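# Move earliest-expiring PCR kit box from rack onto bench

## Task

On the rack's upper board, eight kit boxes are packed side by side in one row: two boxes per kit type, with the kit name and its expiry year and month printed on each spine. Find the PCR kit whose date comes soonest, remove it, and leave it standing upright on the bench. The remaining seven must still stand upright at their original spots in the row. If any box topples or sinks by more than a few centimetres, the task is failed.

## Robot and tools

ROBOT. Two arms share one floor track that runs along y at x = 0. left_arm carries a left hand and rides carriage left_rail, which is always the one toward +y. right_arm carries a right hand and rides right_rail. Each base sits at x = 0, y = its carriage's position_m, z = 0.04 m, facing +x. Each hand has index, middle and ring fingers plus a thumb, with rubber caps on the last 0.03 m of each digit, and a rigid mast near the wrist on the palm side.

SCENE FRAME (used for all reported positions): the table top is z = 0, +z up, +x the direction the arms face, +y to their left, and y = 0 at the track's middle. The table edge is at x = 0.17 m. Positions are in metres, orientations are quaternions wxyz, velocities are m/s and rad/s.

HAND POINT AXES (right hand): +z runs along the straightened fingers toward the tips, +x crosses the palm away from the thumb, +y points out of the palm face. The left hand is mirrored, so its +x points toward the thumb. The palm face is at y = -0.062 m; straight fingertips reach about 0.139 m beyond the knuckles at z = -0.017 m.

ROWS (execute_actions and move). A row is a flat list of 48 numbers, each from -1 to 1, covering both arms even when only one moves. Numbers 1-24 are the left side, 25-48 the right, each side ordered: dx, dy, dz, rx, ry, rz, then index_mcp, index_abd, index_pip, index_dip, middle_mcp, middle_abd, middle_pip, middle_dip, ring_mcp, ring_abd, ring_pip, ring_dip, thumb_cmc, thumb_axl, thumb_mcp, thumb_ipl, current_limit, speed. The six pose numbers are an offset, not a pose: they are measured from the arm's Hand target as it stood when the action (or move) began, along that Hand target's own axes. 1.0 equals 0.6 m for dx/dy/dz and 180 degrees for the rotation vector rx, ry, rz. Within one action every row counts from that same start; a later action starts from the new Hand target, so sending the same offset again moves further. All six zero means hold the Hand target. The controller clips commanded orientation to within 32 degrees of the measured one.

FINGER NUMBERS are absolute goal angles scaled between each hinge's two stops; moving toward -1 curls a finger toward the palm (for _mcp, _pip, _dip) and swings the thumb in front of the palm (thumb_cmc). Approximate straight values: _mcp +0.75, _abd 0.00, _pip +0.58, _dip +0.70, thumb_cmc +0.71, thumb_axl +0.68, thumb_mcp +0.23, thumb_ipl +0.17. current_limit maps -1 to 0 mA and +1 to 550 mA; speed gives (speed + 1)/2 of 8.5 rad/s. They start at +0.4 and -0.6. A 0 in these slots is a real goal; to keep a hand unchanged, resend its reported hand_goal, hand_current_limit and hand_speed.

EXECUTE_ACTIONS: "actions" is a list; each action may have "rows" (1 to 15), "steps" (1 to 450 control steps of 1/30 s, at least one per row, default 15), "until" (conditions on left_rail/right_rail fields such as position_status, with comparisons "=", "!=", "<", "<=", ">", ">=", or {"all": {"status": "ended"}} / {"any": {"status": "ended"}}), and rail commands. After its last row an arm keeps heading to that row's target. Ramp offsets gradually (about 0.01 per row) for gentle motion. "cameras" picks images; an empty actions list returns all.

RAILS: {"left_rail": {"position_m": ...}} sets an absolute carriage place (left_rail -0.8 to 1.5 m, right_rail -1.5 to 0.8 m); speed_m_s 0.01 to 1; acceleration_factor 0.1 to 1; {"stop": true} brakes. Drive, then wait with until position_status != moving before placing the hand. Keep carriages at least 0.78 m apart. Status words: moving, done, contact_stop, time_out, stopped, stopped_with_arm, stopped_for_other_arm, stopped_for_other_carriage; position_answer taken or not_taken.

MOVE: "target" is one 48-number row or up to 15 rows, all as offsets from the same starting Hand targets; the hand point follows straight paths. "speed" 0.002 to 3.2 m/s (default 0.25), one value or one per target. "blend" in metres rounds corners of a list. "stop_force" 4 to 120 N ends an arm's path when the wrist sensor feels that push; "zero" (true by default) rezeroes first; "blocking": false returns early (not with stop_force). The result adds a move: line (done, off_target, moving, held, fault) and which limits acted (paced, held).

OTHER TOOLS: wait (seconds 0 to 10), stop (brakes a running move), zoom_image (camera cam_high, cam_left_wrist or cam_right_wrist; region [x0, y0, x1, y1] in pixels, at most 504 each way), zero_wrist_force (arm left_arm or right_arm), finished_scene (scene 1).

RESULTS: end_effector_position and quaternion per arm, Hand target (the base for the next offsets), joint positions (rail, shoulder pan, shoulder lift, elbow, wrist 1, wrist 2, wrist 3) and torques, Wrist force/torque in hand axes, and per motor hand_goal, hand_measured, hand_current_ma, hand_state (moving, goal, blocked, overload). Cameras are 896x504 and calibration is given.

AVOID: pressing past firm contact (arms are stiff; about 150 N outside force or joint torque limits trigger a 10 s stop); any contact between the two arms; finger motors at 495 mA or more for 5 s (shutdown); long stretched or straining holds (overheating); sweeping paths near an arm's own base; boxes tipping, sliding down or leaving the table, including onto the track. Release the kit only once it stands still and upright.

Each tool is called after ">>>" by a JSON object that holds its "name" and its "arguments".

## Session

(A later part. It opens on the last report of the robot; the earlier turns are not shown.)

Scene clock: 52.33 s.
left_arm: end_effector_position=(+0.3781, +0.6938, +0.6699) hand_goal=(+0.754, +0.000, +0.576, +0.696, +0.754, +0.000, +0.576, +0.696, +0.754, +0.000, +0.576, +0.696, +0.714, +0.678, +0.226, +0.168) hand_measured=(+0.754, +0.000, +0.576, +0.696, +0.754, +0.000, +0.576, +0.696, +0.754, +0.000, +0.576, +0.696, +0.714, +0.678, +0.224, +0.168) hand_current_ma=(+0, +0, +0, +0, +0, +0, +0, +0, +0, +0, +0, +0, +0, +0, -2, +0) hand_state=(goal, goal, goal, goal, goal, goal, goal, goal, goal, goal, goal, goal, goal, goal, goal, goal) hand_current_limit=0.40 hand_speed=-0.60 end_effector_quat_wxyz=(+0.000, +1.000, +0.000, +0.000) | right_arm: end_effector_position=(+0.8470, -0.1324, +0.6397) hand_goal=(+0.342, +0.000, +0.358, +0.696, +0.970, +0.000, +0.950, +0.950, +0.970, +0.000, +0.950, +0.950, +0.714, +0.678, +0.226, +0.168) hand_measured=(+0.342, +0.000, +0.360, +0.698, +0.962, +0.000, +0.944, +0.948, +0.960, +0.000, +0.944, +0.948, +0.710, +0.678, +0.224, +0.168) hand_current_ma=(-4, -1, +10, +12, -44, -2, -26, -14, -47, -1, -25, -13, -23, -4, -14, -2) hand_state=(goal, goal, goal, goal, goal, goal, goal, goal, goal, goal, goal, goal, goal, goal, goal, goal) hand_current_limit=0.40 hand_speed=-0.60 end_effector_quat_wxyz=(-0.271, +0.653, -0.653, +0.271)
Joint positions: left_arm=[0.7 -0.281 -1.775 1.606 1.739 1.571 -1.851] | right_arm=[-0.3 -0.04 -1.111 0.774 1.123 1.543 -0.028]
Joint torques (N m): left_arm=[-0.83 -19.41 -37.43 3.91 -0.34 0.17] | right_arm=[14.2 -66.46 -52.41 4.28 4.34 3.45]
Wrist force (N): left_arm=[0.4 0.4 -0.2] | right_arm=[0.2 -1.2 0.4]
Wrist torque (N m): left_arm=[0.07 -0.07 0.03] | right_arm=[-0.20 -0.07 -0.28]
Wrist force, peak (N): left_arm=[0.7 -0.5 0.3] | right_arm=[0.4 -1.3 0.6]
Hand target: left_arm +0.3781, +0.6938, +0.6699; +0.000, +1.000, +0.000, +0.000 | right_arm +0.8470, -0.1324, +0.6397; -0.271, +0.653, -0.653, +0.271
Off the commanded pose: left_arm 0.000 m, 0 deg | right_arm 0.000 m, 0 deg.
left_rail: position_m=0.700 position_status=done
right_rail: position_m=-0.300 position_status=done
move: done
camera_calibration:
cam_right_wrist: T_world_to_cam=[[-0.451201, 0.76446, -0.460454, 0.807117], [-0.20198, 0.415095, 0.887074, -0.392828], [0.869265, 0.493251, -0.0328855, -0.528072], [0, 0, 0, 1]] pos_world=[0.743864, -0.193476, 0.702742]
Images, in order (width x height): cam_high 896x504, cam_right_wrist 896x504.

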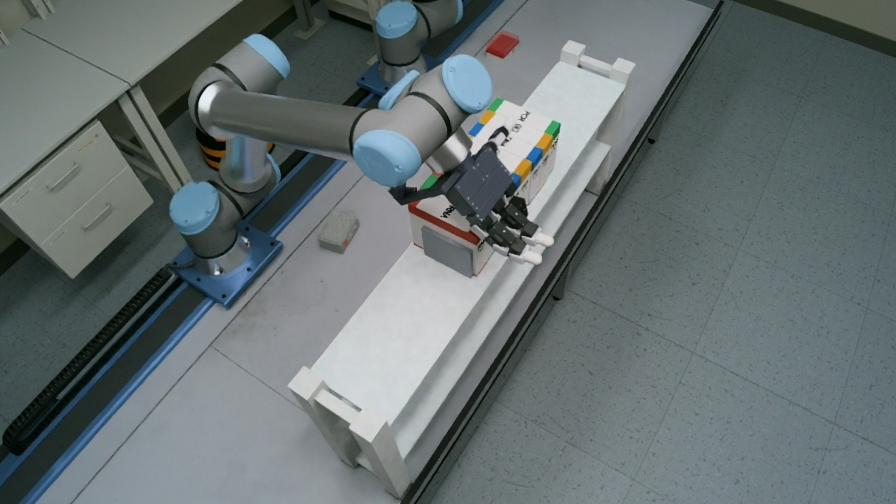

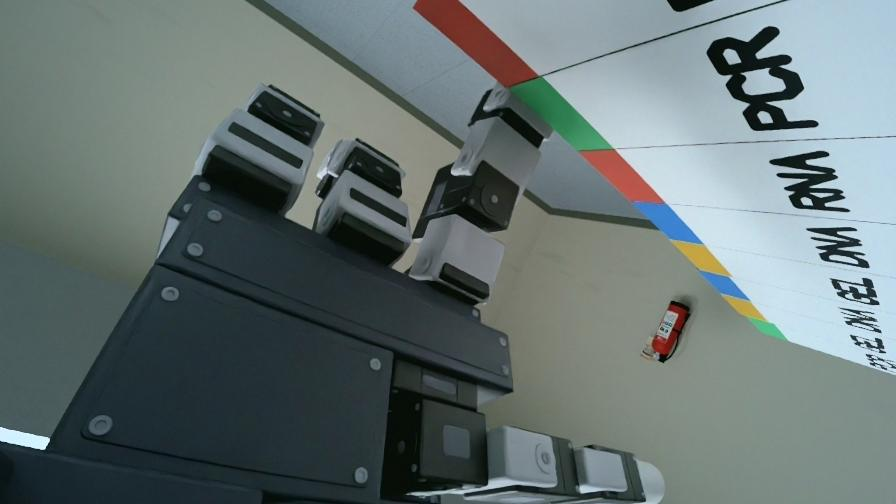

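>>> {"name": "move", "arguments": {"target": [0,0,0,0,0,0,0.754,0,0.576,0.696,0.754,0,0.576,0.696,0.754,0,0.576,0.696,0.714,0.678,0.226,0.168,0.4,-0.6,0,0.0471,-0.0471,0,0,0,0.342,0,0.358,0.696,0.97,0,0.95,0.95,0.97,0,0.95,0.95,0.714,0.678,0.226,0.168,0.75,-0.6], "speed": 0.04, "stop_force": 30, "cameras": ["cam_high","cam_right_wrist"]}}

Scene clock: 56.53 s.
left_arm: end_effector_position=(+0.3781, +0.6938, +0.6699) hand_goal=(+0.754, +0.000, +0.576, +0.696, +0.754, +0.000, +0.576, +0.696, +0.754, +0.000, +0.576, +0.696, +0.714, +0.678, +0.226, +0.168) hand_measured=(+0.754, +0.000, +0.576, +0.696, +0.754, +0.000, +0.576, +0.696, +0.754, +0.000, +0.576, +0.696, +0.714, +0.678, +0.224, +0.168) hand_current_ma=(+0, +0, +0, +0, +0, +0, +0, +0, +0, +0, +0, +0, +0, +0, -2, +0) hand_state=(goal, goal, goal, goal, goal, goal, goal, goal, goal, goal, goal, goal, goal, goal, goal, goal) hand_current_limit=0.40 hand_speed=-0.60 end_effector_quat_wxyz=(+0.000, +1.000, +0.000, +0.000) | right_arm: end_effector_position=(+0.8070, -0.1324, +0.6396) hand_goal=(+0.342, +0.000, +0.358, +0.696, +0.970, +0.000, +0.950, +0.950, +0.970, +0.000, +0.950, +0.950, +0.714, +0.678, +0.226, +0.168) hand_measured=(+0.350, +0.000, +0.362, +0.698, +0.962, +0.000, +0.944, +0.948, +0.960, +0.000, +0.944, +0.948, +0.710, +0.678, +0.224, +0.168) hand_current_ma=(+41, -1, +22, +12, -44, -2, -26, -14, -47, -1, -25, -13, -23, -4, -14, -2) hand_state=(goal, goal, goal, goal, goal, goal, goal, goal, goal, goal, goal, goal, goal, goal, goal, goal) hand_current_limit=0.75 hand_speed=-0.60 end_effector_quat_wxyz=(-0.271, +0.653, -0.653, +0.271)
Joint positions: left_arm=[0.7 -0.281 -1.775 1.606 1.739 1.571 -1.851] | right_arm=[-0.3 -0.042 -1.196 0.897 1.084 1.541 -0.03]
Joint torques (N m): left_arm=[0.6 -18.22 -37.9 3.73 -0.35 0.37] | right_arm=[-14.74 -77 -30.65 -1.84 -4.02 -3.4]
Wrist force (N): left_arm=[0.1 -0.4 0.0] | right_arm=[0.2 -0.9 0.9]
Wrist torque (N m): left_arm=[-0.05 -0.01 0.03] | right_arm=[-0.06 -0.03 0.05]
Wrist force, peak (N): left_arm=[0.9 -0.1 0.3] | right_arm=[0.2 -1.5 0.6]
Hand target: left_arm +0.3781, +0.6938, +0.6699; +0.000, +1.000, +0.000, +0.000 | right_arm +0.8070, -0.1324, +0.6396; -0.271, +0.653, -0.653, +0.271
Off the commanded pose: left_arm 0.000 m, 0 deg | right_arm 0.000 m, 0 deg.
left_rail: position_m=0.700 position_status=done
right_rail: position_m=-0.300 position_status=done
move: done
camera_calibration:
cam_right_wrist: T_world_to_cam=[[-0.451201, 0.76446, -0.460454, 0.789069], [-0.20198, 0.415095, 0.887074, -0.400907], [0.869265, 0.493251, -0.0328855, -0.493302], [0, 0, 0, 1]] pos_world=[0.703864, -0.193476, 0.702742]
Images, in order (width x height): cam_high 896x504, cam_right_wrist 896x504.

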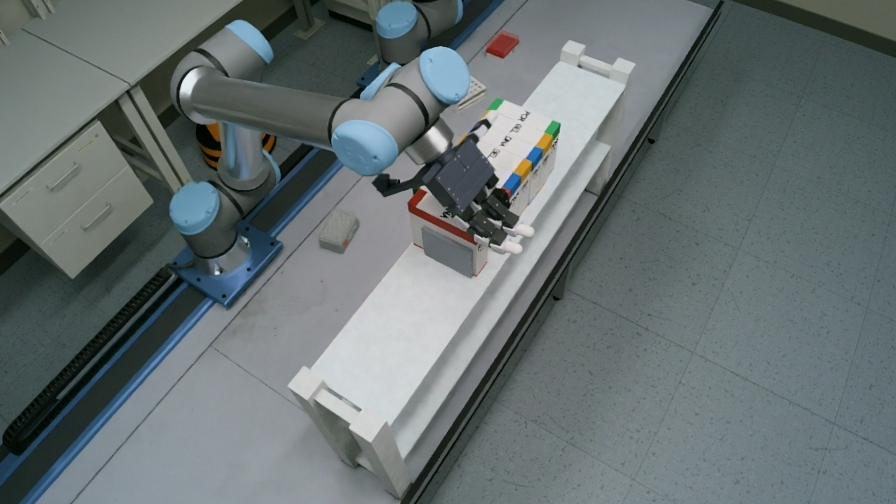

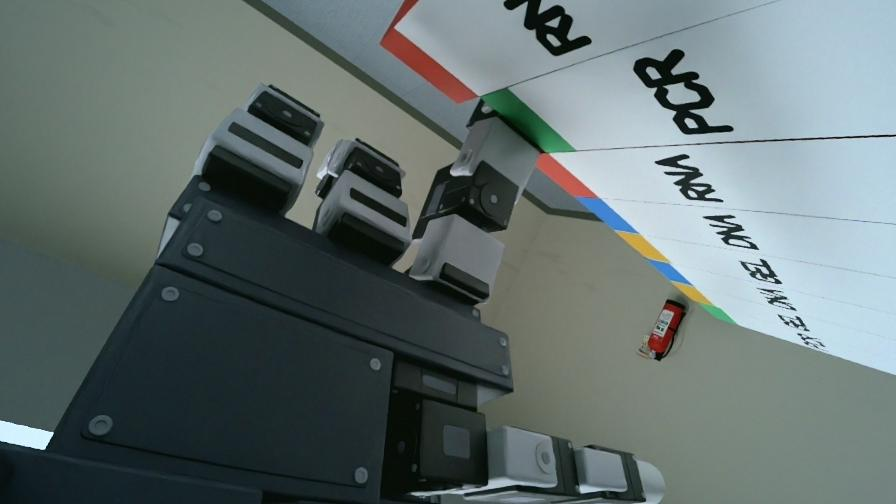

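>>> {"name": "move", "arguments": {"target": [0,0,0,0,0,0,0.754,0,0.576,0.696,0.754,0,0.576,0.696,0.754,0,0.576,0.696,0.714,0.678,0.226,0.168,0.4,-0.6,0,0.0353,-0.0353,0,0,0,0.342,0,0.358,0.696,0.97,0,0.95,0.95,0.97,0,0.95,0.95,0.714,0.678,0.226,0.168,0.75,-0.6], "speed": 0.04, "stop_force": 30, "cameras": ["cam_high","cam_right_wrist"]}}

>>> {"name": "zoom_image", "arguments": {"camera": "cam_high", "region": [380, 90, 590, 290]}}

Scene clock: 59.37 s.
left_arm: end_effector_position=(+0.3781, +0.6938, +0.6699) hand_goal=(+0.754, +0.000, +0.576, +0.696, +0.754, +0.000, +0.576, +0.696, +0.754, +0.000, +0.576, +0.696, +0.714, +0.678, +0.226, +0.168) hand_measured=(+0.754, +0.000, +0.576, +0.696, +0.754, +0.000, +0.576, +0.696, +0.754, +0.000, +0.576, +0.696, +0.714, +0.678, +0.224, +0.168) hand_current_ma=(+0, +0, +0, +0, +0, +0, +0, +0, +0, +0, +0, +0, +0, +0, -2, +0) hand_state=(goal, goal, goal, goal, goal, goal, goal, goal, goal, goal, goal, goal, goal, goal, goal, goal) hand_current_limit=0.40 hand_speed=-0.60 end_effector_quat_wxyz=(+0.000, +1.000, +0.000, +0.000) | right_arm: end_effector_position=(+0.7771, -0.1324, +0.6396) hand_goal=(+0.342, +0.000, +0.358, +0.696, +0.970, +0.000, +0.950, +0.950, +0.970, +0.000, +0.950, +0.950, +0.714, +0.678, +0.226, +0.168) hand_measured=(+0.354, +0.000, +0.364, +0.698, +0.962, +0.000, +0.944, +0.948, +0.960, +0.000, +0.944, +0.948, +0.710, +0.678, +0.224, +0.168) hand_current_ma=(+59, -1, +26, +12, -44, -2, -26, -14, -47, -1, -25, -13, -23, -4, -14, -2) hand_state=(goal, goal, goal, goal, goal, goal, goal, goal, goal, goal, goal, goal, goal, goal, goal, goal) hand_current_limit=0.75 hand_speed=-0.60 end_effector_quat_wxyz=(-0.271, +0.653, -0.653, +0.271)
Joint positions: left_arm=[0.7 -0.281 -1.775 1.606 1.739 1.571 -1.851] | right_arm=[-0.3 -0.044 -1.254 0.978 1.062 1.539 -0.031]
Joint torques (N m): left_arm=[0.82 -19.28 -38.46 3.9 -0.44 0.13] | right_arm=[-14 -74.4 -29.97 -1.91 -4.14 -3.21]
Wrist force (N): left_arm=[0.1 0.3 0.2] | right_arm=[0.2 -1.3 0.9]
Wrist torque (N m): left_arm=[0.02 -0.01 0.01] | right_arm=[-0.16 -0.07 -0.01]
Wrist force, peak (N): left_arm=[0.4 0.4 0.4] | right_arm=[0.2 -2.1 0.8]
Hand target: left_arm +0.3781, +0.6938, +0.6699; +0.000, +1.000, +0.000, +0.000 | right_arm +0.7771, -0.1324, +0.6396; -0.271, +0.653, -0.653, +0.271
Off the commanded pose: left_arm 0.000 m, 0 deg | right_arm 0.000 m, 0 deg.
left_rail: position_m=0.700 position_status=done
right_rail: position_m=-0.300 position_status=done
move: done
camera_calibration:
cam_right_wrist: T_world_to_cam=[[-0.451201, 0.76446, -0.460454, 0.775578], [-0.20198, 0.415095, 0.887074, -0.406946], [0.869265, 0.493251, -0.0328855, -0.467311], [0, 0, 0, 1]] pos_world=[0.673964, -0.193476, 0.702742]
Images, in order (width x height): cam_high 896x504, cam_right_wrist 896x504.

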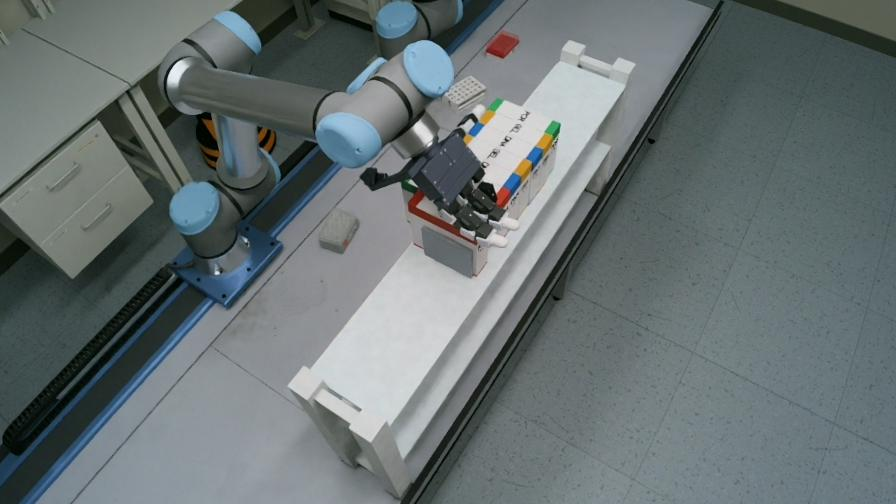

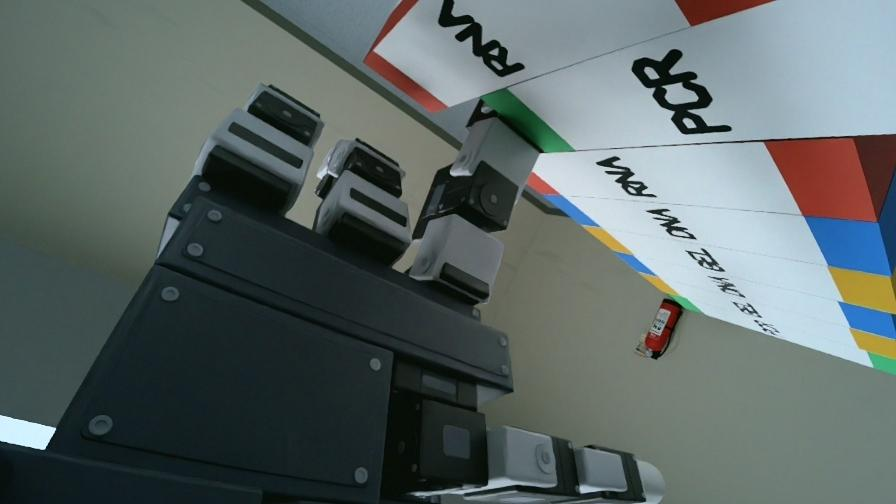

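Scaled by 2.400 from the camera's 896x504 image, which has a finer 1280x720 frame.

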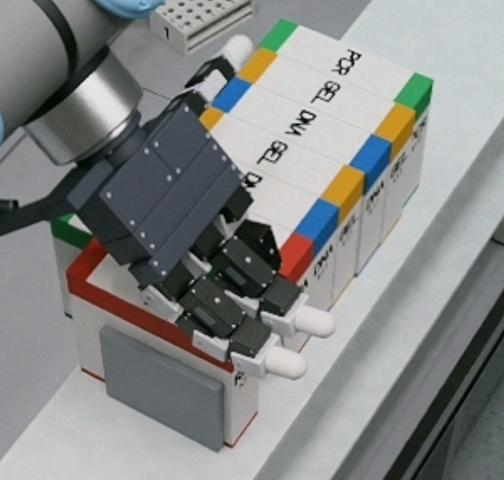

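>>> {"name": "move", "arguments": {"target": [[0,0,0,0,0,0,0.754,0,0.576,0.696,0.754,0,0.576,0.696,0.754,0,0.576,0.696,0.714,0.678,0.226,0.168,0.4,-0.6,0,-0.0354,0.0354,0,0,0,0.342,0,0.358,0.696,0.97,0,0.95,0.95,0.97,0,0.95,0.95,0.714,0.678,0.226,0.168,0.4,-0.6],[0,0,0,0,0,0,0.754,0,0.576,0.696,0.754,0,0.576,0.696,0.754,0,0.576,0.696,0.714,0.678,0.226,0.168,0.4,-0.6,0,-0.0354,0.0354,0,0,0,0.95,0,0.95,0.95,0.97,0,0.95,0.95,0.97,0,0.95,0.95,0.714,0.678,0.226,0.168,0.4,-0.6],[0,0,0,0,0,0,0.754,0,0.576,0.696,0.754,0,0.576,0.696,0.754,0,0.576,0.696,0.714,0.678,0.226,0.168,0.4,-0.6,0,-0.1178,-0.0471,0,0,0,0.95,0,0.95,0.95,0.97,0,0.95,0.95,0.97,0,0.95,0.95,0.714,0.678,0.226,0.168,0.4,-0.6],[0,0,0,0,0,0,0.754,0,0.576,0.696,0.754,0,0.576,0.696,0.754,0,0.576,0.696,0.714,0.678,0.226,0.168,0.4,-0.6,0,0.079,-0.338,0,0,0,0.95,0,0.95,0.95,0.97,0,0.95,0.95,0.97,0,0.95,0.95,0.714,0.678,0.226,0.168,0.4,-0.6]], "speed": [0.06,0.06,0.15,0.25], "cameras": ["cam_high","cam_right_wrist"]}}

>>> {"name": "zoom_image", "arguments": {"camera": "cam_high", "region": [380, 90, 590, 290]}}

Scene clock: 72.97 s.
left_arm: end_effector_position=(+0.3781, +0.6938, +0.6699) hand_goal=(+0.754, +0.000, +0.576, +0.696, +0.754, +0.000, +0.576, +0.696, +0.754, +0.000, +0.576, +0.696, +0.714, +0.678, +0.226, +0.168) hand_measured=(+0.754, +0.000, +0.576, +0.696, +0.754, +0.000, +0.576, +0.696, +0.754, +0.000, +0.576, +0.696, +0.714, +0.678, +0.224, +0.168) hand_current_ma=(+0, +0, +0, +0, +0, +0, +0, +0, +0, +0, +0, +0, +0, +0, -2, +0) hand_state=(goal, goal, goal, goal, goal, goal, goal, goal, goal, goal, goal, goal, goal, goal, goal, goal) hand_current_limit=0.40 hand_speed=-0.60 end_effector_quat_wxyz=(+0.000, +1.000, +0.000, +0.000) | right_arm: end_effector_position=(+0.6004, -0.1324, +0.7495) hand_goal=(+0.950, +0.000, +0.950, +0.950, +0.970, +0.000, +0.950, +0.950, +0.970, +0.000, +0.950, +0.950, +0.714, +0.678, +0.226, +0.168) hand_measured=(+0.930, +0.000, +0.942, +0.946, +0.962, +0.000, +0.944, +0.948, +0.960, +0.000, +0.944, +0.948, +0.710, +0.678, +0.224, +0.168) hand_current_ma=(-105, -1, -34, -16, -44, -2, -26, -14, -47, -1, -25, -13, -24, -4, -14, -2) hand_state=(blocked, goal, goal, goal, goal, goal, goal, goal, goal, goal, goal, goal, goal, goal, goal, goal) hand_current_limit=0.40 hand_speed=-0.60 end_effector_quat_wxyz=(-0.271, +0.653, -0.653, +0.271)
Joint positions: left_arm=[0.7 -0.281 -1.775 1.606 1.739 1.571 -1.851] | right_arm=[-0.3 -0.061 -1.504 1.077 1.213 1.528 -0.043]
Joint torques (N m): left_arm=[-0.54 -18.9 -37.89 3.79 -0.31 0.01] | right_arm=[-14.83 -48.27 -29.48 4.56 -4.18 -3.25]
Wrist force (N): left_arm=[0.5 0.3 -0.1] | right_arm=[0.5 -0.7 0.4]
Wrist torque (N m): left_arm=[0.04 -0.07 0.04] | right_arm=[-0.11 -0.03 0.05]
Wrist force, peak (N): left_arm=[0.9 -0.1 0.3] | right_arm=[0.7 -1.2 1.8]
Hand target: left_arm +0.3781, +0.6938, +0.6699; +0.000, +1.000, +0.000, +0.000 | right_arm +0.6002, -0.1324, +0.7495; -0.271, +0.653, -0.653, +0.271
Off the commanded pose: left_arm 0.000 m, 0 deg | right_arm 0.000 m, 0 deg.
left_rail: position_m=0.700 position_status=done
right_rail: position_m=-0.300 position_status=done
move: done
camera_calibration:
cam_right_wrist: T_world_to_cam=[[-0.45125, 0.764457, -0.460412, 0.746444], [-0.201882, 0.415103, 0.887093, -0.540188], [0.869262, 0.493249, -0.0329846, -0.310016], [0, 0, 0, 1]] pos_world=[0.497263, -0.193476, 0.812642]
Images, in order (width x height): cam_high 896x504, cam_right_wrist 896x504.

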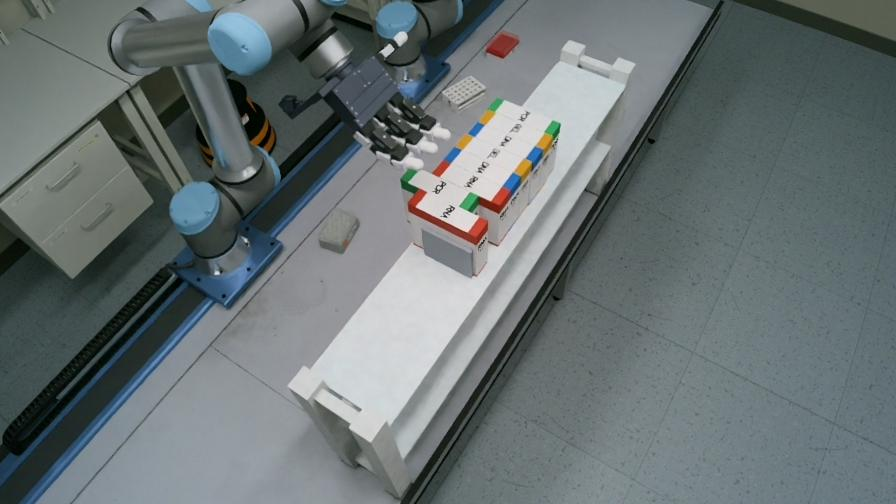

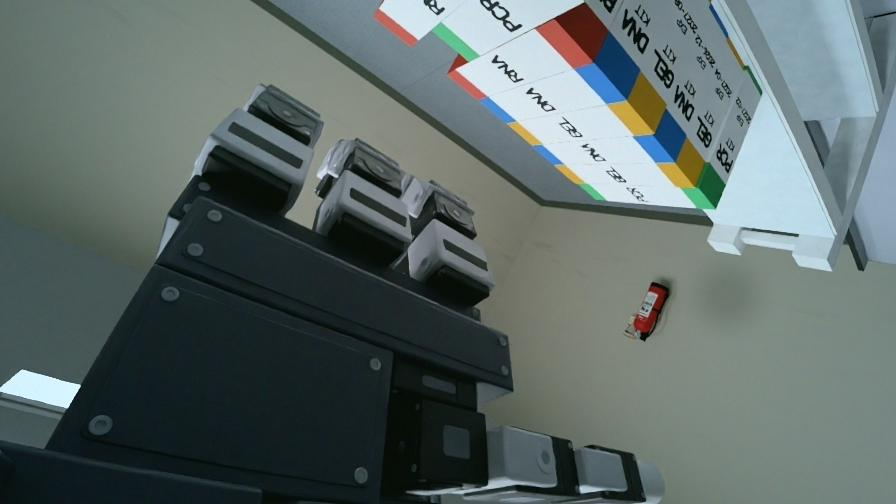

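Scaled by 2.400 from the camera's 896x504 image, which has a finer 1280x720 frame.

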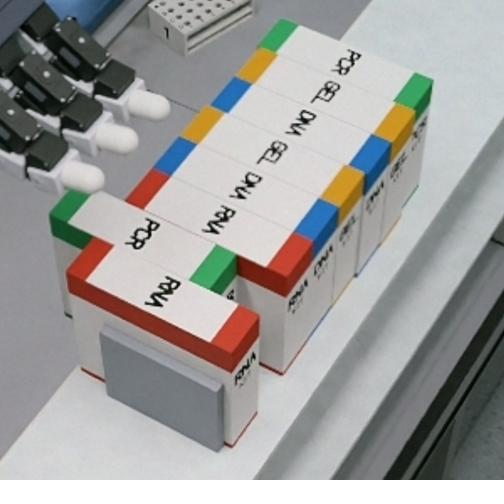

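>>> {"name": "zoom_image", "arguments": {"camera": "cam_high", "region": [390, 150, 470, 250]}}

Scaled by 5.040 from the camera's 896x504 image, which has a finer 1280x720 frame.

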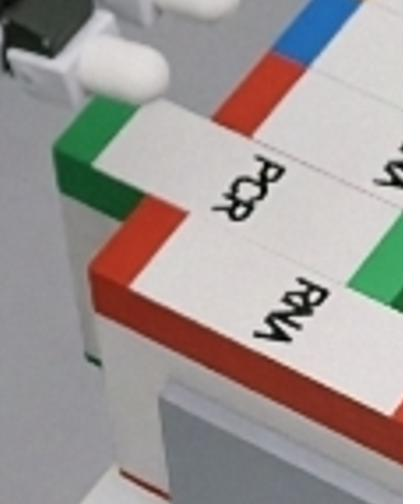

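>>> {"name": "execute_actions", "arguments": {"actions": [{"right_rail":{"position_m":-0.85,"acceleration_factor":0.6},"steps":200,"until":{"right_rail":{"position_status":["!=","moving"]}}}]}}

Scene clock: 77.13 s.
left_arm: end_effector_position=(+0.3781, +0.6938, +0.6699) hand_goal=(+0.754, +0.000, +0.576, +0.696, +0.754, +0.000, +0.576, +0.696, +0.754, +0.000, +0.576, +0.696, +0.714, +0.678, +0.226, +0.168) hand_measured=(+0.754, +0.000, +0.576, +0.696, +0.754, +0.000, +0.576, +0.696, +0.754, +0.000, +0.576, +0.696, +0.714, +0.678, +0.224, +0.168) hand_current_ma=(+0, +0, +0, +0, +0, +0, +0, +0, +0, +0, +0, +0, +0, +0, -2, +0) hand_state=(goal, goal, goal, goal, goal, goal, goal, goal, goal, goal, goal, goal, goal, goal, goal, goal) hand_current_limit=0.40 hand_speed=-0.60 end_effector_quat_wxyz=(+0.000, +1.000, +0.000, +0.000) | right_arm: end_effector_position=(+0.6002, -0.6824, +0.7495) hand_goal=(+0.950, +0.000, +0.950, +0.950, +0.970, +0.000, +0.950, +0.950, +0.970, +0.000, +0.950, +0.950, +0.714, +0.678, +0.226, +0.168) hand_measured=(+0.930, +0.000, +0.942, +0.946, +0.962, +0.000, +0.944, +0.948, +0.960, +0.000, +0.944, +0.948, +0.710, +0.678, +0.224, +0.168) hand_current_ma=(-105, -1, -34, -16, -44, -2, -26, -14, -47, -1, -25, -13, -24, -4, -14, -2) hand_state=(blocked, goal, goal, goal, goal, goal, goal, goal, goal, goal, goal, goal, goal, goal, goal, goal) hand_current_limit=0.40 hand_speed=-0.60 end_effector_quat_wxyz=(-0.271, +0.653, -0.653, +0.271)
Joint positions: left_arm=[0.7 -0.281 -1.775 1.606 1.739 1.571 -1.851] | right_arm=[-0.85 -0.061 -1.504 1.078 1.213 1.528 -0.043]
Joint torques (N m): left_arm=[0.44 -19.29 -38.54 3.83 -0.45 0.2] | right_arm=[-0.83 -48 -31.75 3.39 -1.91 -3.44]
Wrist force (N): left_arm=[0.6 0.1 0.1] | right_arm=[0.0 -0.9 0.1]
Wrist torque (N m): left_arm=[0.00 -0.07 0.06] | right_arm=[-0.11 0.03 0.01]
Wrist force, peak (N): left_arm=[0.7 0.1 0.4] | right_arm=[1.3 -1.1 0.5]
Hand target: left_arm +0.3781, +0.6938, +0.6699; +0.000, +1.000, +0.000, +0.000 | right_arm +0.6002, -0.6824, +0.7495; -0.271, +0.653, -0.653, +0.271
Off the commanded pose: left_arm 0.000 m, 0 deg | right_arm 0.000 m, 0 deg.
left_rail: position_m=0.700 position_status=done
right_rail: position_m=-0.850 position_status=done

>>> {"name": "execute_actions", "arguments": {"actions": [{"right_rail":{"position_m":-1.05},"steps":200,"until":{"right_rail":{"position_status":["!=","moving"]}}}]}}

>>> {"name": "move", "arguments": {"target": [[0,0,0,0,0,0,0.754,0,0.576,0.696,0.754,0,0.576,0.696,0.754,0,0.576,0.696,0.714,0.678,0.226,0.168,0.4,-0.6,-0.97,0.153,-0.0825,0,0,-0.75,0.95,0,0.95,0.95,0.97,0,0.95,0.95,0.97,0,0.95,0.95,0.714,0.678,0.226,0.168,0.4,-0.6]], "speed": 0.4, "cameras": ["cam_high","cam_right_wrist"]}}

Scene clock: 81.47 s.
left_arm: end_effector_position=(+0.3781, +0.6938, +0.6699) hand_goal=(+0.754, +0.000, +0.576, +0.696, +0.754, +0.000, +0.576, +0.696, +0.754, +0.000, +0.576, +0.696, +0.714, +0.678, +0.226, +0.168) hand_measured=(+0.754, +0.000, +0.576, +0.696, +0.754, +0.000, +0.576, +0.696, +0.754, +0.000, +0.576, +0.696, +0.714, +0.678, +0.224, +0.168) hand_current_ma=(+0, +0, +0, +0, +0, +0, +0, +0, +0, +0, +0, +0, +0, +0, -2, +0) hand_state=(goal, goal, goal, goal, goal, goal, goal, goal, goal, goal, goal, goal, goal, goal, goal, goal) hand_current_limit=0.40 hand_speed=-0.60 end_effector_quat_wxyz=(+0.000, +1.000, +0.000, +0.000) | right_arm: end_effector_position=(+0.6001, -0.8823, +0.7495) hand_goal=(+0.950, +0.000, +0.950, +0.950, +0.970, +0.000, +0.950, +0.950, +0.970, +0.000, +0.950, +0.950, +0.714, +0.678, +0.226, +0.168) hand_measured=(+0.930, +0.000, +0.942, +0.946, +0.962, +0.000, +0.944, +0.948, +0.960, +0.000, +0.944, +0.948, +0.710, +0.678, +0.224, +0.168) hand_current_ma=(-105, -1, -34, -16, -44, -2, -26, -14, -47, -1, -25, -13, -24, -4, -14, -2) hand_state=(blocked, goal, goal, goal, goal, goal, goal, goal, goal, goal, goal, goal, goal, goal, goal, goal) hand_current_limit=0.40 hand_speed=-0.60 end_effector_quat_wxyz=(-0.271, +0.653, -0.653, +0.271)
Joint positions: left_arm=[0.7 -0.281 -1.775 1.606 1.739 1.571 -1.851] | right_arm=[-1.05 -0.061 -1.504 1.078 1.213 1.528 -0.043]
Joint torques (N m): left_arm=[0.29 -18.19 -38.89 3.67 -0.52 0.16] | right_arm=[6.64 -42.82 -36.53 1.44 2.02 -3.07]
Wrist force (N): left_arm=[0.4 -0.1 0.1] | right_arm=[0.2 -0.7 0.4]
Wrist torque (N m): left_arm=[-0.02 -0.05 0.04] | right_arm=[-0.10 0.00 0.03]
Wrist force, peak (N): left_arm=[0.7 -0.4 0.0] | right_arm=[1.3 -1.1 0.1]
Hand target: left_arm +0.3781, +0.6938, +0.6699; +0.000, +1.000, +0.000, +0.000 | right_arm +0.6002, -0.8824, +0.7495; -0.271, +0.653, -0.653, +0.271
Off the commanded pose: left_arm 0.000 m, 0 deg | right_arm 0.000 m, 0 deg.
left_rail: position_m=0.700 position_status=done
right_rail: position_m=-1.050 position_status=done

Scene clock: 84.20 s.
left_arm: end_effector_position=(+0.3781, +0.6938, +0.6699) hand_goal=(+0.754, +0.000, +0.576, +0.696, +0.754, +0.000, +0.576, +0.696, +0.754, +0.000, +0.576, +0.696, +0.714, +0.678, +0.226, +0.168) hand_measured=(+0.754, +0.000, +0.576, +0.696, +0.754, +0.000, +0.576, +0.696, +0.754, +0.000, +0.576, +0.696, +0.714, +0.678, +0.224, +0.168) hand_current_ma=(+0, +0, +0, +0, +0, +0, +0, +0, +0, +0, +0, +0, +0, +0, -2, +0) hand_state=(goal, goal, goal, goal, goal, goal, goal, goal, goal, goal, goal, goal, goal, goal, goal, goal) hand_current_limit=0.40 hand_speed=-0.60 end_effector_quat_wxyz=(+0.000, +1.000, +0.000, +0.000) | right_arm: end_effector_position=(+0.5359, -0.5195, +0.7297) hand_goal=(+0.950, +0.000, +0.950, +0.950, +0.970, +0.000, +0.950, +0.950, +0.970, +0.000, +0.950, +0.950, +0.714, +0.678, +0.226, +0.168) hand_measured=(+0.946, +0.000, +0.946, +0.946, +0.966, +0.002, +0.946, +0.948, +0.966, +0.000, +0.946, +0.948, +0.712, +0.678, +0.224, +0.168) hand_current_ma=(-24, +4, -19, -14, -19, +4, -19, -13, -18, +4, -18, -12, -8, -4, -14, -2) hand_state=(goal, goal, goal, goal, goal, goal, goal, goal, goal, goal, goal, goal, goal, goal, goal, goal) hand_current_limit=0.40 hand_speed=-0.60 end_effector_quat_wxyz=(-0.022, +0.922, -0.046, +0.384)
Joint positions: left_arm=[0.7 -0.281 -1.775 1.606 1.739 1.571 -1.851] | right_arm=[-1.05 0.768 -1.111 0.702 1.348 2.081 -0.874]
Joint torques (N m): left_arm=[-0.24 -19.22 -38.51 3.83 -0.45 0.22] | right_arm=[-12.64 -82.21 -26.96 -1.16 -3.05 3.5]
Wrist force (N): left_arm=[0.5 0.2 0.2] | right_arm=[0.9 0.5 0.8]
Wrist torque (N m): left_arm=[0.01 -0.06 0.05] | right_arm=[-0.13 0.03 0.04]
Wrist force, peak (N): left_arm=[0.8 -0.3 -0.1] | right_arm=[-4.0 -7.5 -0.1]
Hand target: left_arm +0.3781, +0.6938, +0.6699; +0.000, +1.000, +0.000, +0.000 | right_arm +0.5359, -0.5196, +0.7297; -0.022, +0.922, -0.046, +0.384 (not the last commanded pose)
Off the commanded pose: left_arm 0.000 m, 0 deg | right_arm 0.222 m, 51 deg.
left_rail: position_m=0.700 position_status=done
right_rail: position_m=-1.050 position_status=done
move: held (right_arm; a check stopped the path); limits=held
pose unreachable (right arm): on one or more control steps of this call, first in action 0 (counted from 0), this arm could not follow its commanded pose, so it was not sent that pose on those steps. It may still have moved: this result reports where it is.
cause: moving toward the commanded pose would bring two parts of the arm too close to each other (joints 5 (wrist 1) to 7 (wrist 3) lie between them).
camera_calibration:
cam_right_wrist: T_world_to_cam=[[-0.575064, -0.563561, -0.593044, 0.47742], [-0.804909, 0.519437, 0.286892, 0.440306], [0.146368, 0.642328, -0.752324, 0.926103], [0, 0, 0, 1]] pos_world=[0.493401, -0.554518, 0.85354]
Images, in order (width x height): cam_high 896x504, cam_right_wrist 896x504.

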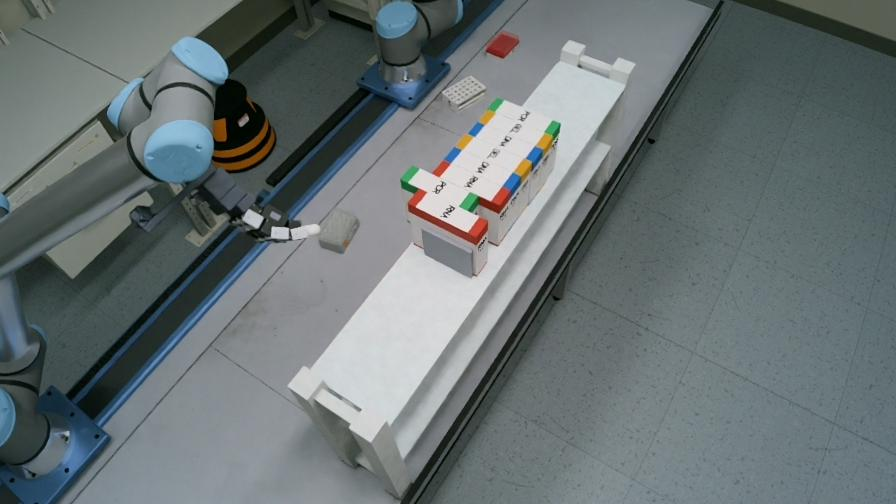

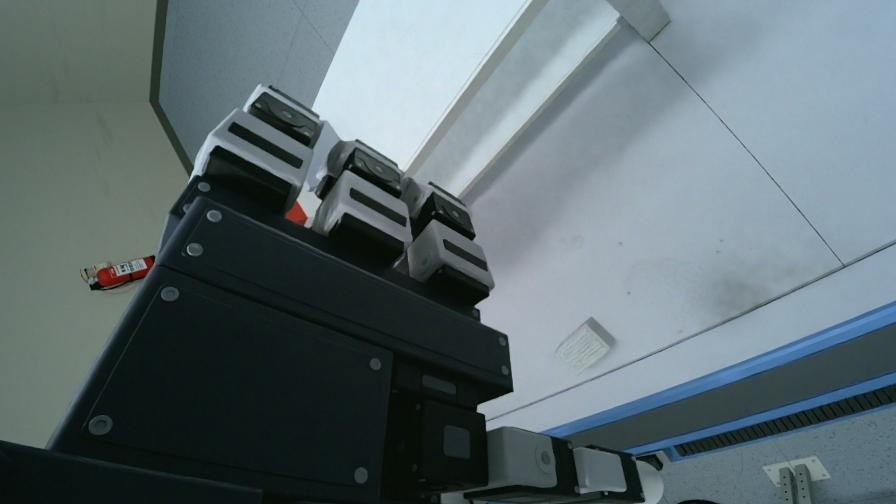

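>>> {"name": "move", "arguments": {"target": [[0,0,0,0,0,0,0.754,0,0.576,0.696,0.754,0,0.576,0.696,0.754,0,0.576,0.696,0.714,0.678,0.226,0.168,0.4,-0.6,-0.2576,-0.5931,0.0662,0.4825,0.1705,-0.22,0.95,0,0.95,0.95,0.97,0,0.95,0.95,0.97,0,0.95,0.95,0.714,0.678,0.226,0.168,0.4,-0.6]], "speed": 0.3, "cameras": ["cam_high","cam_right_wrist"]}}

Scene clock: 93.27 s.
left_arm: end_effector_position=(+0.3781, +0.6938, +0.6699) hand_goal=(+0.754, +0.000, +0.576, +0.696, +0.754, +0.000, +0.576, +0.696, +0.754, +0.000, +0.576, +0.696, +0.714, +0.678, +0.226, +0.168) hand_measured=(+0.754, +0.000, +0.576, +0.696, +0.754, +0.000, +0.576, +0.696, +0.754, +0.000, +0.576, +0.696, +0.714, +0.678, +0.224, +0.168) hand_current_ma=(+0, +0, +0, +0, +0, +0, +0, +0, +0, +0, +0, +0, +0, +0, -2, +0) hand_state=(goal, goal, goal, goal, goal, goal, goal, goal, goal, goal, goal, goal, goal, goal, goal, goal) hand_current_limit=0.40 hand_speed=-0.60 end_effector_quat_wxyz=(+0.000, +1.000, +0.000, +0.000) | right_arm: end_effector_position=(+0.4797, -0.1497, +0.6201) hand_goal=(+0.950, +0.000, +0.950, +0.950, +0.970, +0.000, +0.950, +0.950, +0.970, +0.000, +0.950, +0.950, +0.714, +0.678, +0.226, +0.168) hand_measured=(+0.948, +0.002, +0.948, +0.948, +0.968, +0.002, +0.948, +0.948, +0.968, +0.000, +0.948, +0.948, +0.712, +0.678, +0.224, +0.168) hand_current_ma=(-14, +4, -12, -13, -12, +5, -12, -12, -13, +4, -12, -11, -8, -4, -13, -2) hand_state=(goal, goal, goal, goal, goal, goal, goal, goal, goal, goal, goal, goal, goal, goal, goal, goal) hand_current_limit=0.40 hand_speed=-0.60 end_effector_quat_wxyz=(+0.500, -0.500, -0.500, -0.500) end_effector_velocity=(+0.000, +0.001, -0.001) end_effector_angular_velocity=(+0.001, -0.001, +0.004)
Joint positions: left_arm=[0.7 -0.281 -1.775 1.606 1.739 1.571 -1.851] | right_arm=[-1.05 0.798 -1.283 1.363 -0.081 0.798 -1.57]
Joint velocities: left_arm=[within noise] | right_arm=[0 -0.001 0.002 0.001 -0.004 -0.005 0]
Joint torques (N m): left_arm=[-0.15 -19.09 -38.75 3.78 -0.76 0.01] | right_arm=[-13.69 -59.23 -57.25 -5.14 -3.18 3.71]
Wrist force (N): left_arm=[0.4 0.0 0.0] | right_arm=[0.7 0.6 1.7]
Wrist torque (N m): left_arm=[-0.01 -0.06 0.04] | right_arm=[-0.47 0.08 0.12]
Wrist force, peak (N): left_arm=[0.9 0.0 -0.2] | right_arm=[1.7 1.2 1.2]
Hand target: left_arm +0.3781, +0.6938, +0.6699; +0.000, +1.000, +0.000, +0.000 | right_arm +0.4797, -0.1496, +0.6200; +0.500, -0.500, -0.500, -0.500
Off the commanded pose: left_arm 0.000 m, 0 deg | right_arm 0.000 m, 0 deg.
left_rail: position_m=0.700 position_status=done
right_rail: position_m=-1.050 position_status=done
move: done
camera_calibration:
cam_right_wrist: T_world_to_cam=[[0.644086, 0.0066552, -0.764924, 0.195589], [-0.48496, -0.769773, -0.415046, 0.323344], [-0.59158, 0.638283, -0.492573, 0.806705], [0, 0, 0, 1]] pos_world=[0.508064, -0.267306, 0.681174]
Images, in order (width x height): cam_high 896x504, cam_right_wrist 896x504.

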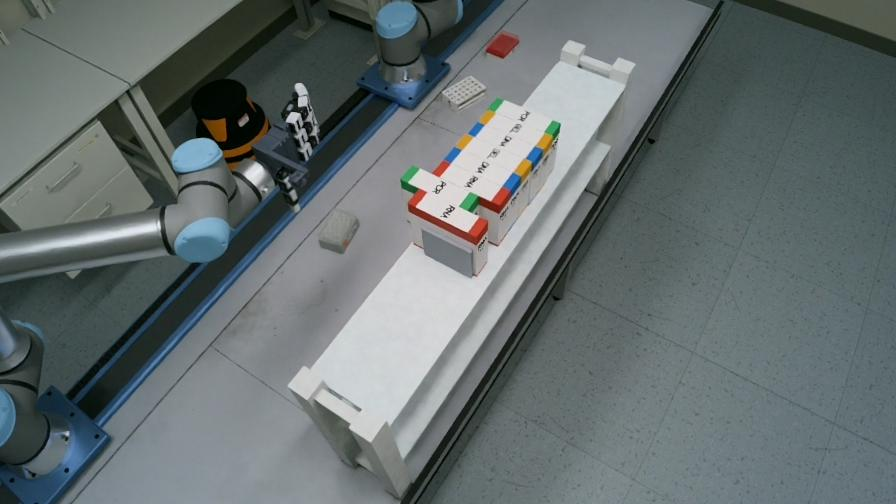

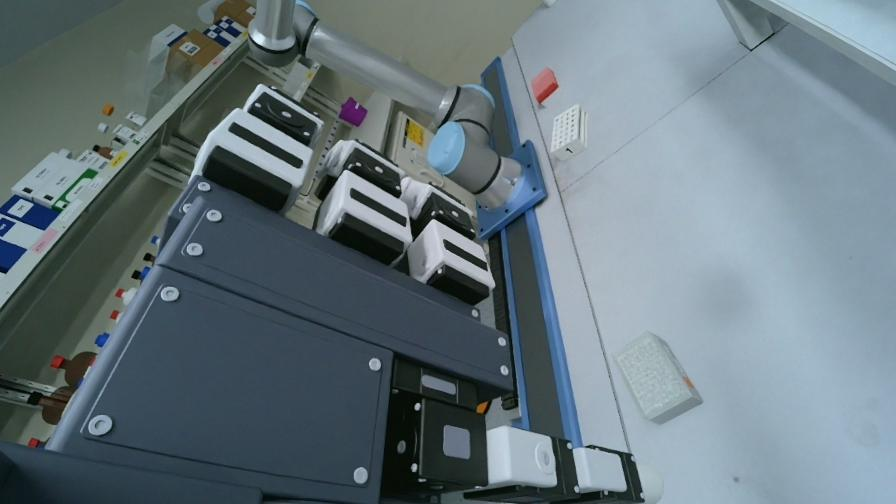

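>>> {"name": "move", "arguments": {"target": [[0,0,0,0,0,0,0.754,0,0.576,0.696,0.754,0,0.576,0.696,0.754,0,0.576,0.696,0.714,0.678,0.226,0.168,0.4,-0.6,-0.0583,0.0838,0.1585,0,0,0,-0.315,0,0.577,0.696,-0.315,0,0.577,0.696,0.95,0,0.577,0.696,-0.571,0.678,0.36,0.168,0.4,-0.6]], "speed": 0.2, "cameras": ["cam_high","cam_right_wrist"]}}

>>> {"name": "zoom_image", "arguments": {"camera": "cam_high", "region": [300, 90, 510, 290]}}

Scene clock: 95.70 s.
left_arm: end_effector_position=(+0.3781, +0.6938, +0.6699) hand_goal=(+0.754, +0.000, +0.576, +0.696, +0.754, +0.000, +0.576, +0.696, +0.754, +0.000, +0.576, +0.696, +0.714, +0.678, +0.226, +0.168) hand_measured=(+0.754, +0.000, +0.576, +0.696, +0.754, +0.000, +0.576, +0.696, +0.754, +0.000, +0.576, +0.696, +0.714, +0.678, +0.224, +0.168) hand_current_ma=(+0, +0, +0, +0, +0, +0, +0, +0, +0, +0, +0, +0, +0, +0, -2, +0) hand_state=(goal, goal, goal, goal, goal, goal, goal, goal, goal, goal, goal, goal, goal, goal, goal, goal) hand_current_limit=0.40 hand_speed=-0.60 end_effector_quat_wxyz=(+0.000, +1.000, +0.000, +0.000) | right_arm: end_effector_position=(+0.5299, -0.0546, +0.5851) hand_goal=(-0.314, +0.000, +0.578, +0.696, -0.314, +0.000, +0.578, +0.696, +0.950, +0.000, +0.578, +0.696, -0.570, +0.678, +0.360, +0.168) hand_measured=(-0.312, +0.002, +0.580, +0.698, -0.312, +0.002, +0.580, +0.698, +0.952, +0.002, +0.580, +0.698, -0.546, +0.678, +0.358, +0.168) hand_current_ma=(+13, +6, +10, +13, +12, +7, +10, +11, +9, +6, +11, +11, +115, -4, -14, -2) hand_state=(goal, goal, goal, goal, goal, goal, goal, goal, goal, goal, goal, goal, blocked, goal, goal, goal) hand_current_limit=0.40 hand_speed=-0.60 end_effector_quat_wxyz=(+0.500, -0.500, -0.500, -0.500)
Joint positions: left_arm=[0.7 -0.281 -1.775 1.606 1.739 1.571 -1.851] | right_arm=[-1.05 0.833 -1.091 1.155 -0.065 0.833 -1.57]
Joint torques (N m): left_arm=[0.15 -19.41 -39.19 3.71 -0.61 0.05] | right_arm=[13.5 -68.53 -57.15 1.96 4.61 -3.83]
Wrist force (N): left_arm=[0.3 0.2 -0.2] | right_arm=[0.9 0.5 1.4]
Wrist torque (N m): left_arm=[0.04 -0.04 0.02] | right_arm=[-0.45 0.15 0.53]
Wrist force, peak (N): left_arm=[0.7 -0.5 0.2] | right_arm=[0.3 0.8 2.6]
Hand target: left_arm +0.3781, +0.6938, +0.6699; +0.000, +1.000, +0.000, +0.000 | right_arm +0.5300, -0.0545, +0.5851; +0.500, -0.500, -0.500, -0.500
Off the commanded pose: left_arm 0.000 m, 0 deg | right_arm 0.000 m, 0 deg.
left_rail: position_m=0.700 position_status=done
right_rail: position_m=-1.050 position_status=done
move: done
camera_calibration:
cam_right_wrist: T_world_to_cam=[[0.644182, 0.00700146, -0.76484, 0.135802], [-0.484634, -0.76988, -0.415228, 0.406286], [-0.591742, 0.63815, -0.49255, 0.758514], [0, 0, 0, 1]] pos_world=[0.558264, -0.172205, 0.646175]
Images, in order (width x height): cam_high 896x504, cam_right_wrist 896x504.

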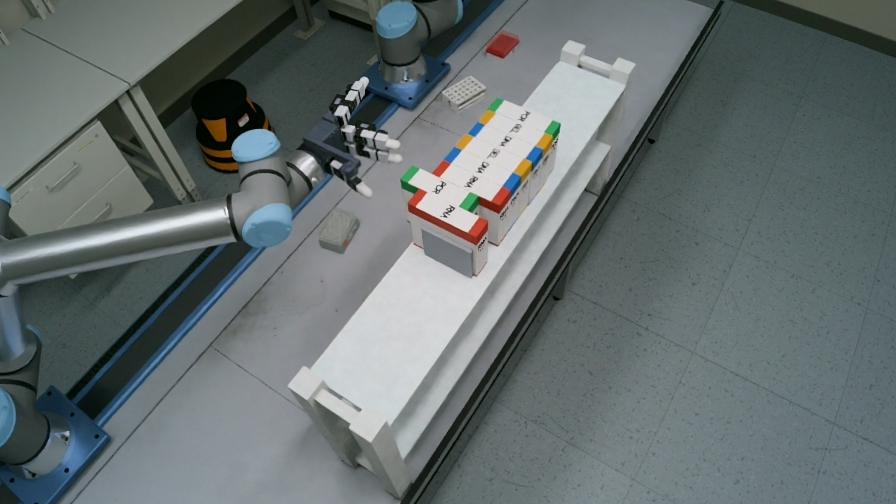

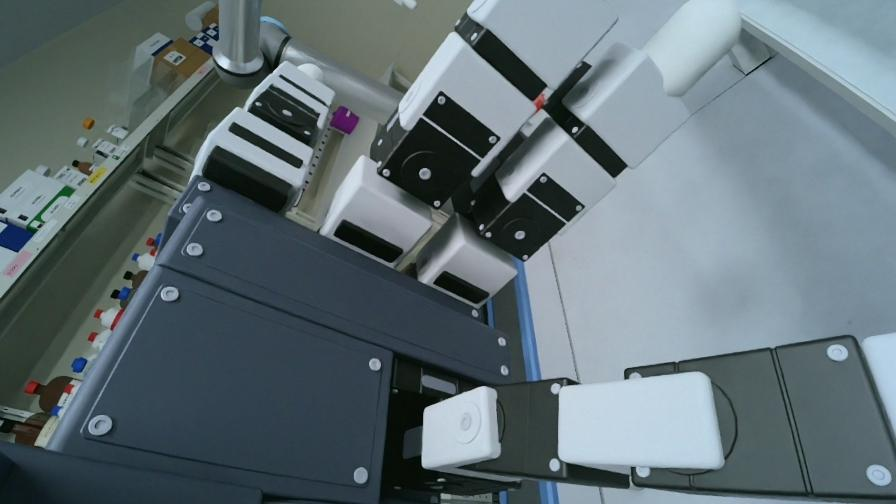

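Scaled by 2.400 from the camera's 896x504 image, which has a finer 1280x720 frame.

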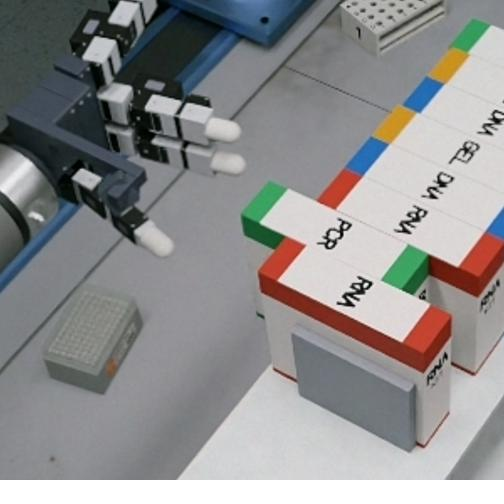

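>>> {"name": "zoom_image", "arguments": {"camera": "cam_high", "region": [310, 70, 430, 210]}}

Scaled by 3.600 from the camera's 896x504 image, which has a finer 1280x720 frame.

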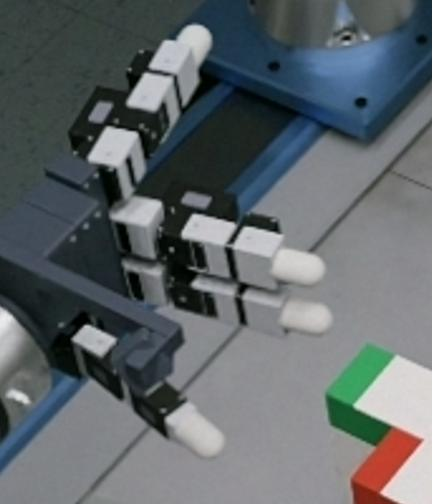

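>>> {"name": "move", "arguments": {"target": [[0,0,0,0,0,0,0.754,0,0.576,0.696,0.754,0,0.576,0.696,0.754,0,0.576,0.696,0.714,0.678,0.226,0.168,0.4,-0.6,0,0.1833,-0.0015,0,0,0,-0.315,0,0.577,0.696,-0.315,0,0.577,0.696,0.95,0,0.577,0.696,-0.571,0.678,0.36,0.168,0.4,-0.6]], "speed": 0.1, "stop_force": 15, "cameras": ["cam_high","cam_right_wrist"]}}

>>> {"name": "zoom_image", "arguments": {"camera": "cam_high", "region": [340, 100, 500, 260]}}

Scene clock: 101.73 s.
left_arm: end_effector_position=(+0.3781, +0.6938, +0.6699) hand_goal=(+0.754, +0.000, +0.576, +0.696, +0.754, +0.000, +0.576, +0.696, +0.754, +0.000, +0.576, +0.696, +0.714, +0.678, +0.226, +0.168) hand_measured=(+0.754, +0.000, +0.576, +0.696, +0.754, +0.000, +0.576, +0.696, +0.754, +0.000, +0.576, +0.696, +0.714, +0.678, +0.224, +0.168) hand_current_ma=(+0, +0, +0, +0, +0, +0, +0, +0, +0, +0, +0, +0, +0, +0, -2, +0) hand_state=(goal, goal, goal, goal, goal, goal, goal, goal, goal, goal, goal, goal, goal, goal, goal, goal) hand_current_limit=0.40 hand_speed=-0.60 end_effector_quat_wxyz=(+0.000, +1.000, +0.000, +0.000) | right_arm: end_effector_position=(+0.6400, -0.0553, +0.5850) hand_goal=(-0.314, +0.000, +0.578, +0.696, -0.314, +0.000, +0.578, +0.696, +0.950, +0.000, +0.578, +0.696, -0.570, +0.678, +0.360, +0.168) hand_measured=(-0.312, +0.002, +0.580, +0.698, -0.312, +0.002, +0.580, +0.698, +0.952, +0.002, +0.580, +0.698, -0.546, +0.678, +0.358, +0.168) hand_current_ma=(+12, +6, +10, +13, +11, +7, +10, +11, +9, +6, +11, +11, +115, -4, -13, -2) hand_state=(goal, goal, goal, goal, goal, goal, goal, goal, goal, goal, goal, goal, blocked, goal, goal, goal) hand_current_limit=0.40 hand_speed=-0.60 end_effector_quat_wxyz=(+0.500, -0.500, -0.500, -0.500)
Joint positions: left_arm=[0.7 -0.281 -1.775 1.606 1.739 1.571 -1.851] | right_arm=[-1.05 0.744 -0.976 0.977 -0.002 0.744 -1.57]
Joint torques (N m): left_arm=[-0.4 -18.71 -38.77 3.65 -0.68 -0.01] | right_arm=[-14.96 -79.95 -56.51 1.66 -3.99 -3.36]
Wrist force (N): left_arm=[0.4 0.3 -0.2] | right_arm=[1.2 0.7 1.7]
Wrist torque (N m): left_arm=[0.06 -0.06 0.04] | right_arm=[-0.46 -0.01 0.49]
Wrist force, peak (N): left_arm=[0.7 0.0 -0.3] | right_arm=[1.2 1.1 1.8]
Hand target: left_arm +0.3781, +0.6938, +0.6699; +0.000, +1.000, +0.000, +0.000 | right_arm +0.6400, -0.0553, +0.5850; +0.500, -0.500, -0.500, -0.500
Off the commanded pose: left_arm 0.000 m, 0 deg | right_arm 0.000 m, 0 deg.
left_rail: position_m=0.700 position_status=done
right_rail: position_m=-1.050 position_status=done
move: done
camera_calibration:
cam_right_wrist: T_world_to_cam=[[0.644182, 0.00700146, -0.76484, 0.0648704], [-0.484634, -0.76988, -0.415228, 0.459016], [-0.591742, 0.63815, -0.49255, 0.824003], [0, 0, 0, 1]] pos_world=[0.668264, -0.172905, 0.646075]
Images, in order (width x height): cam_high 896x504, cam_right_wrist 896x504.

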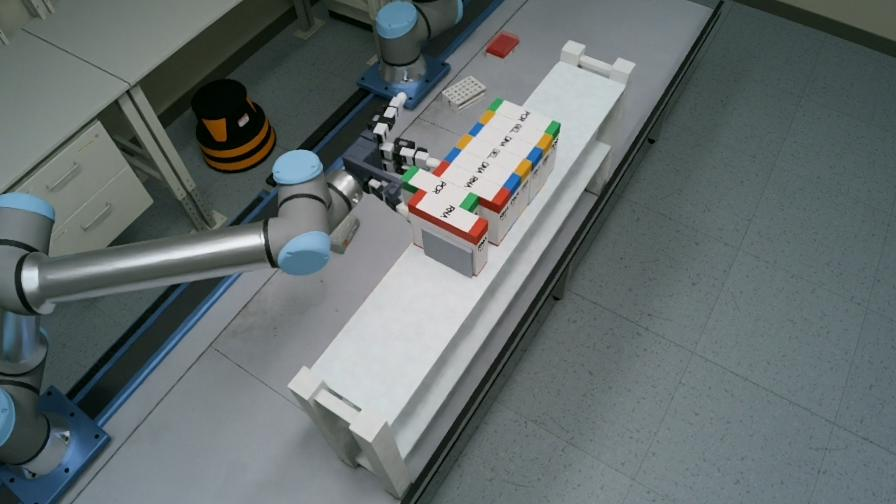

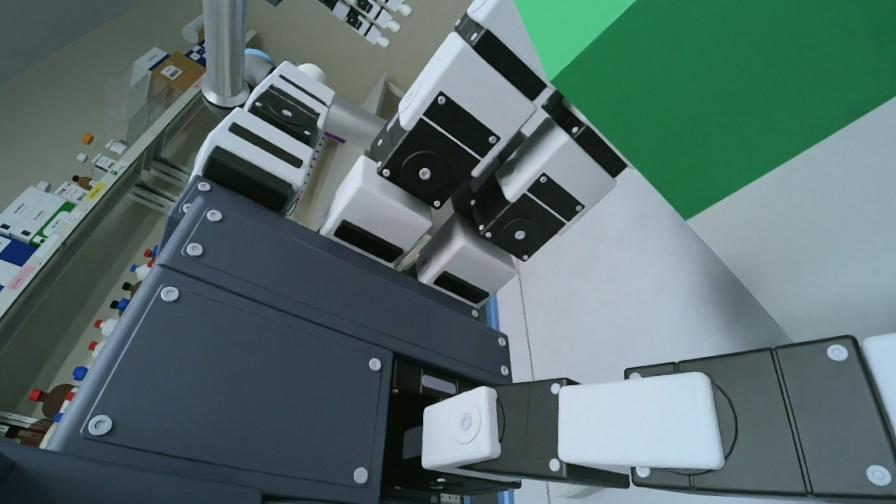

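Scaled by 3.150 from the camera's 896x504 image, which has a finer 1280x720 frame.

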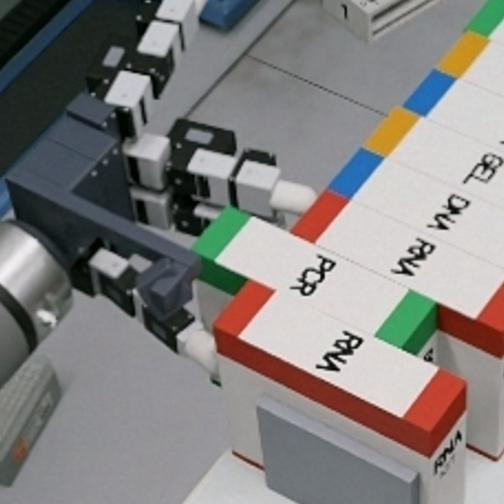

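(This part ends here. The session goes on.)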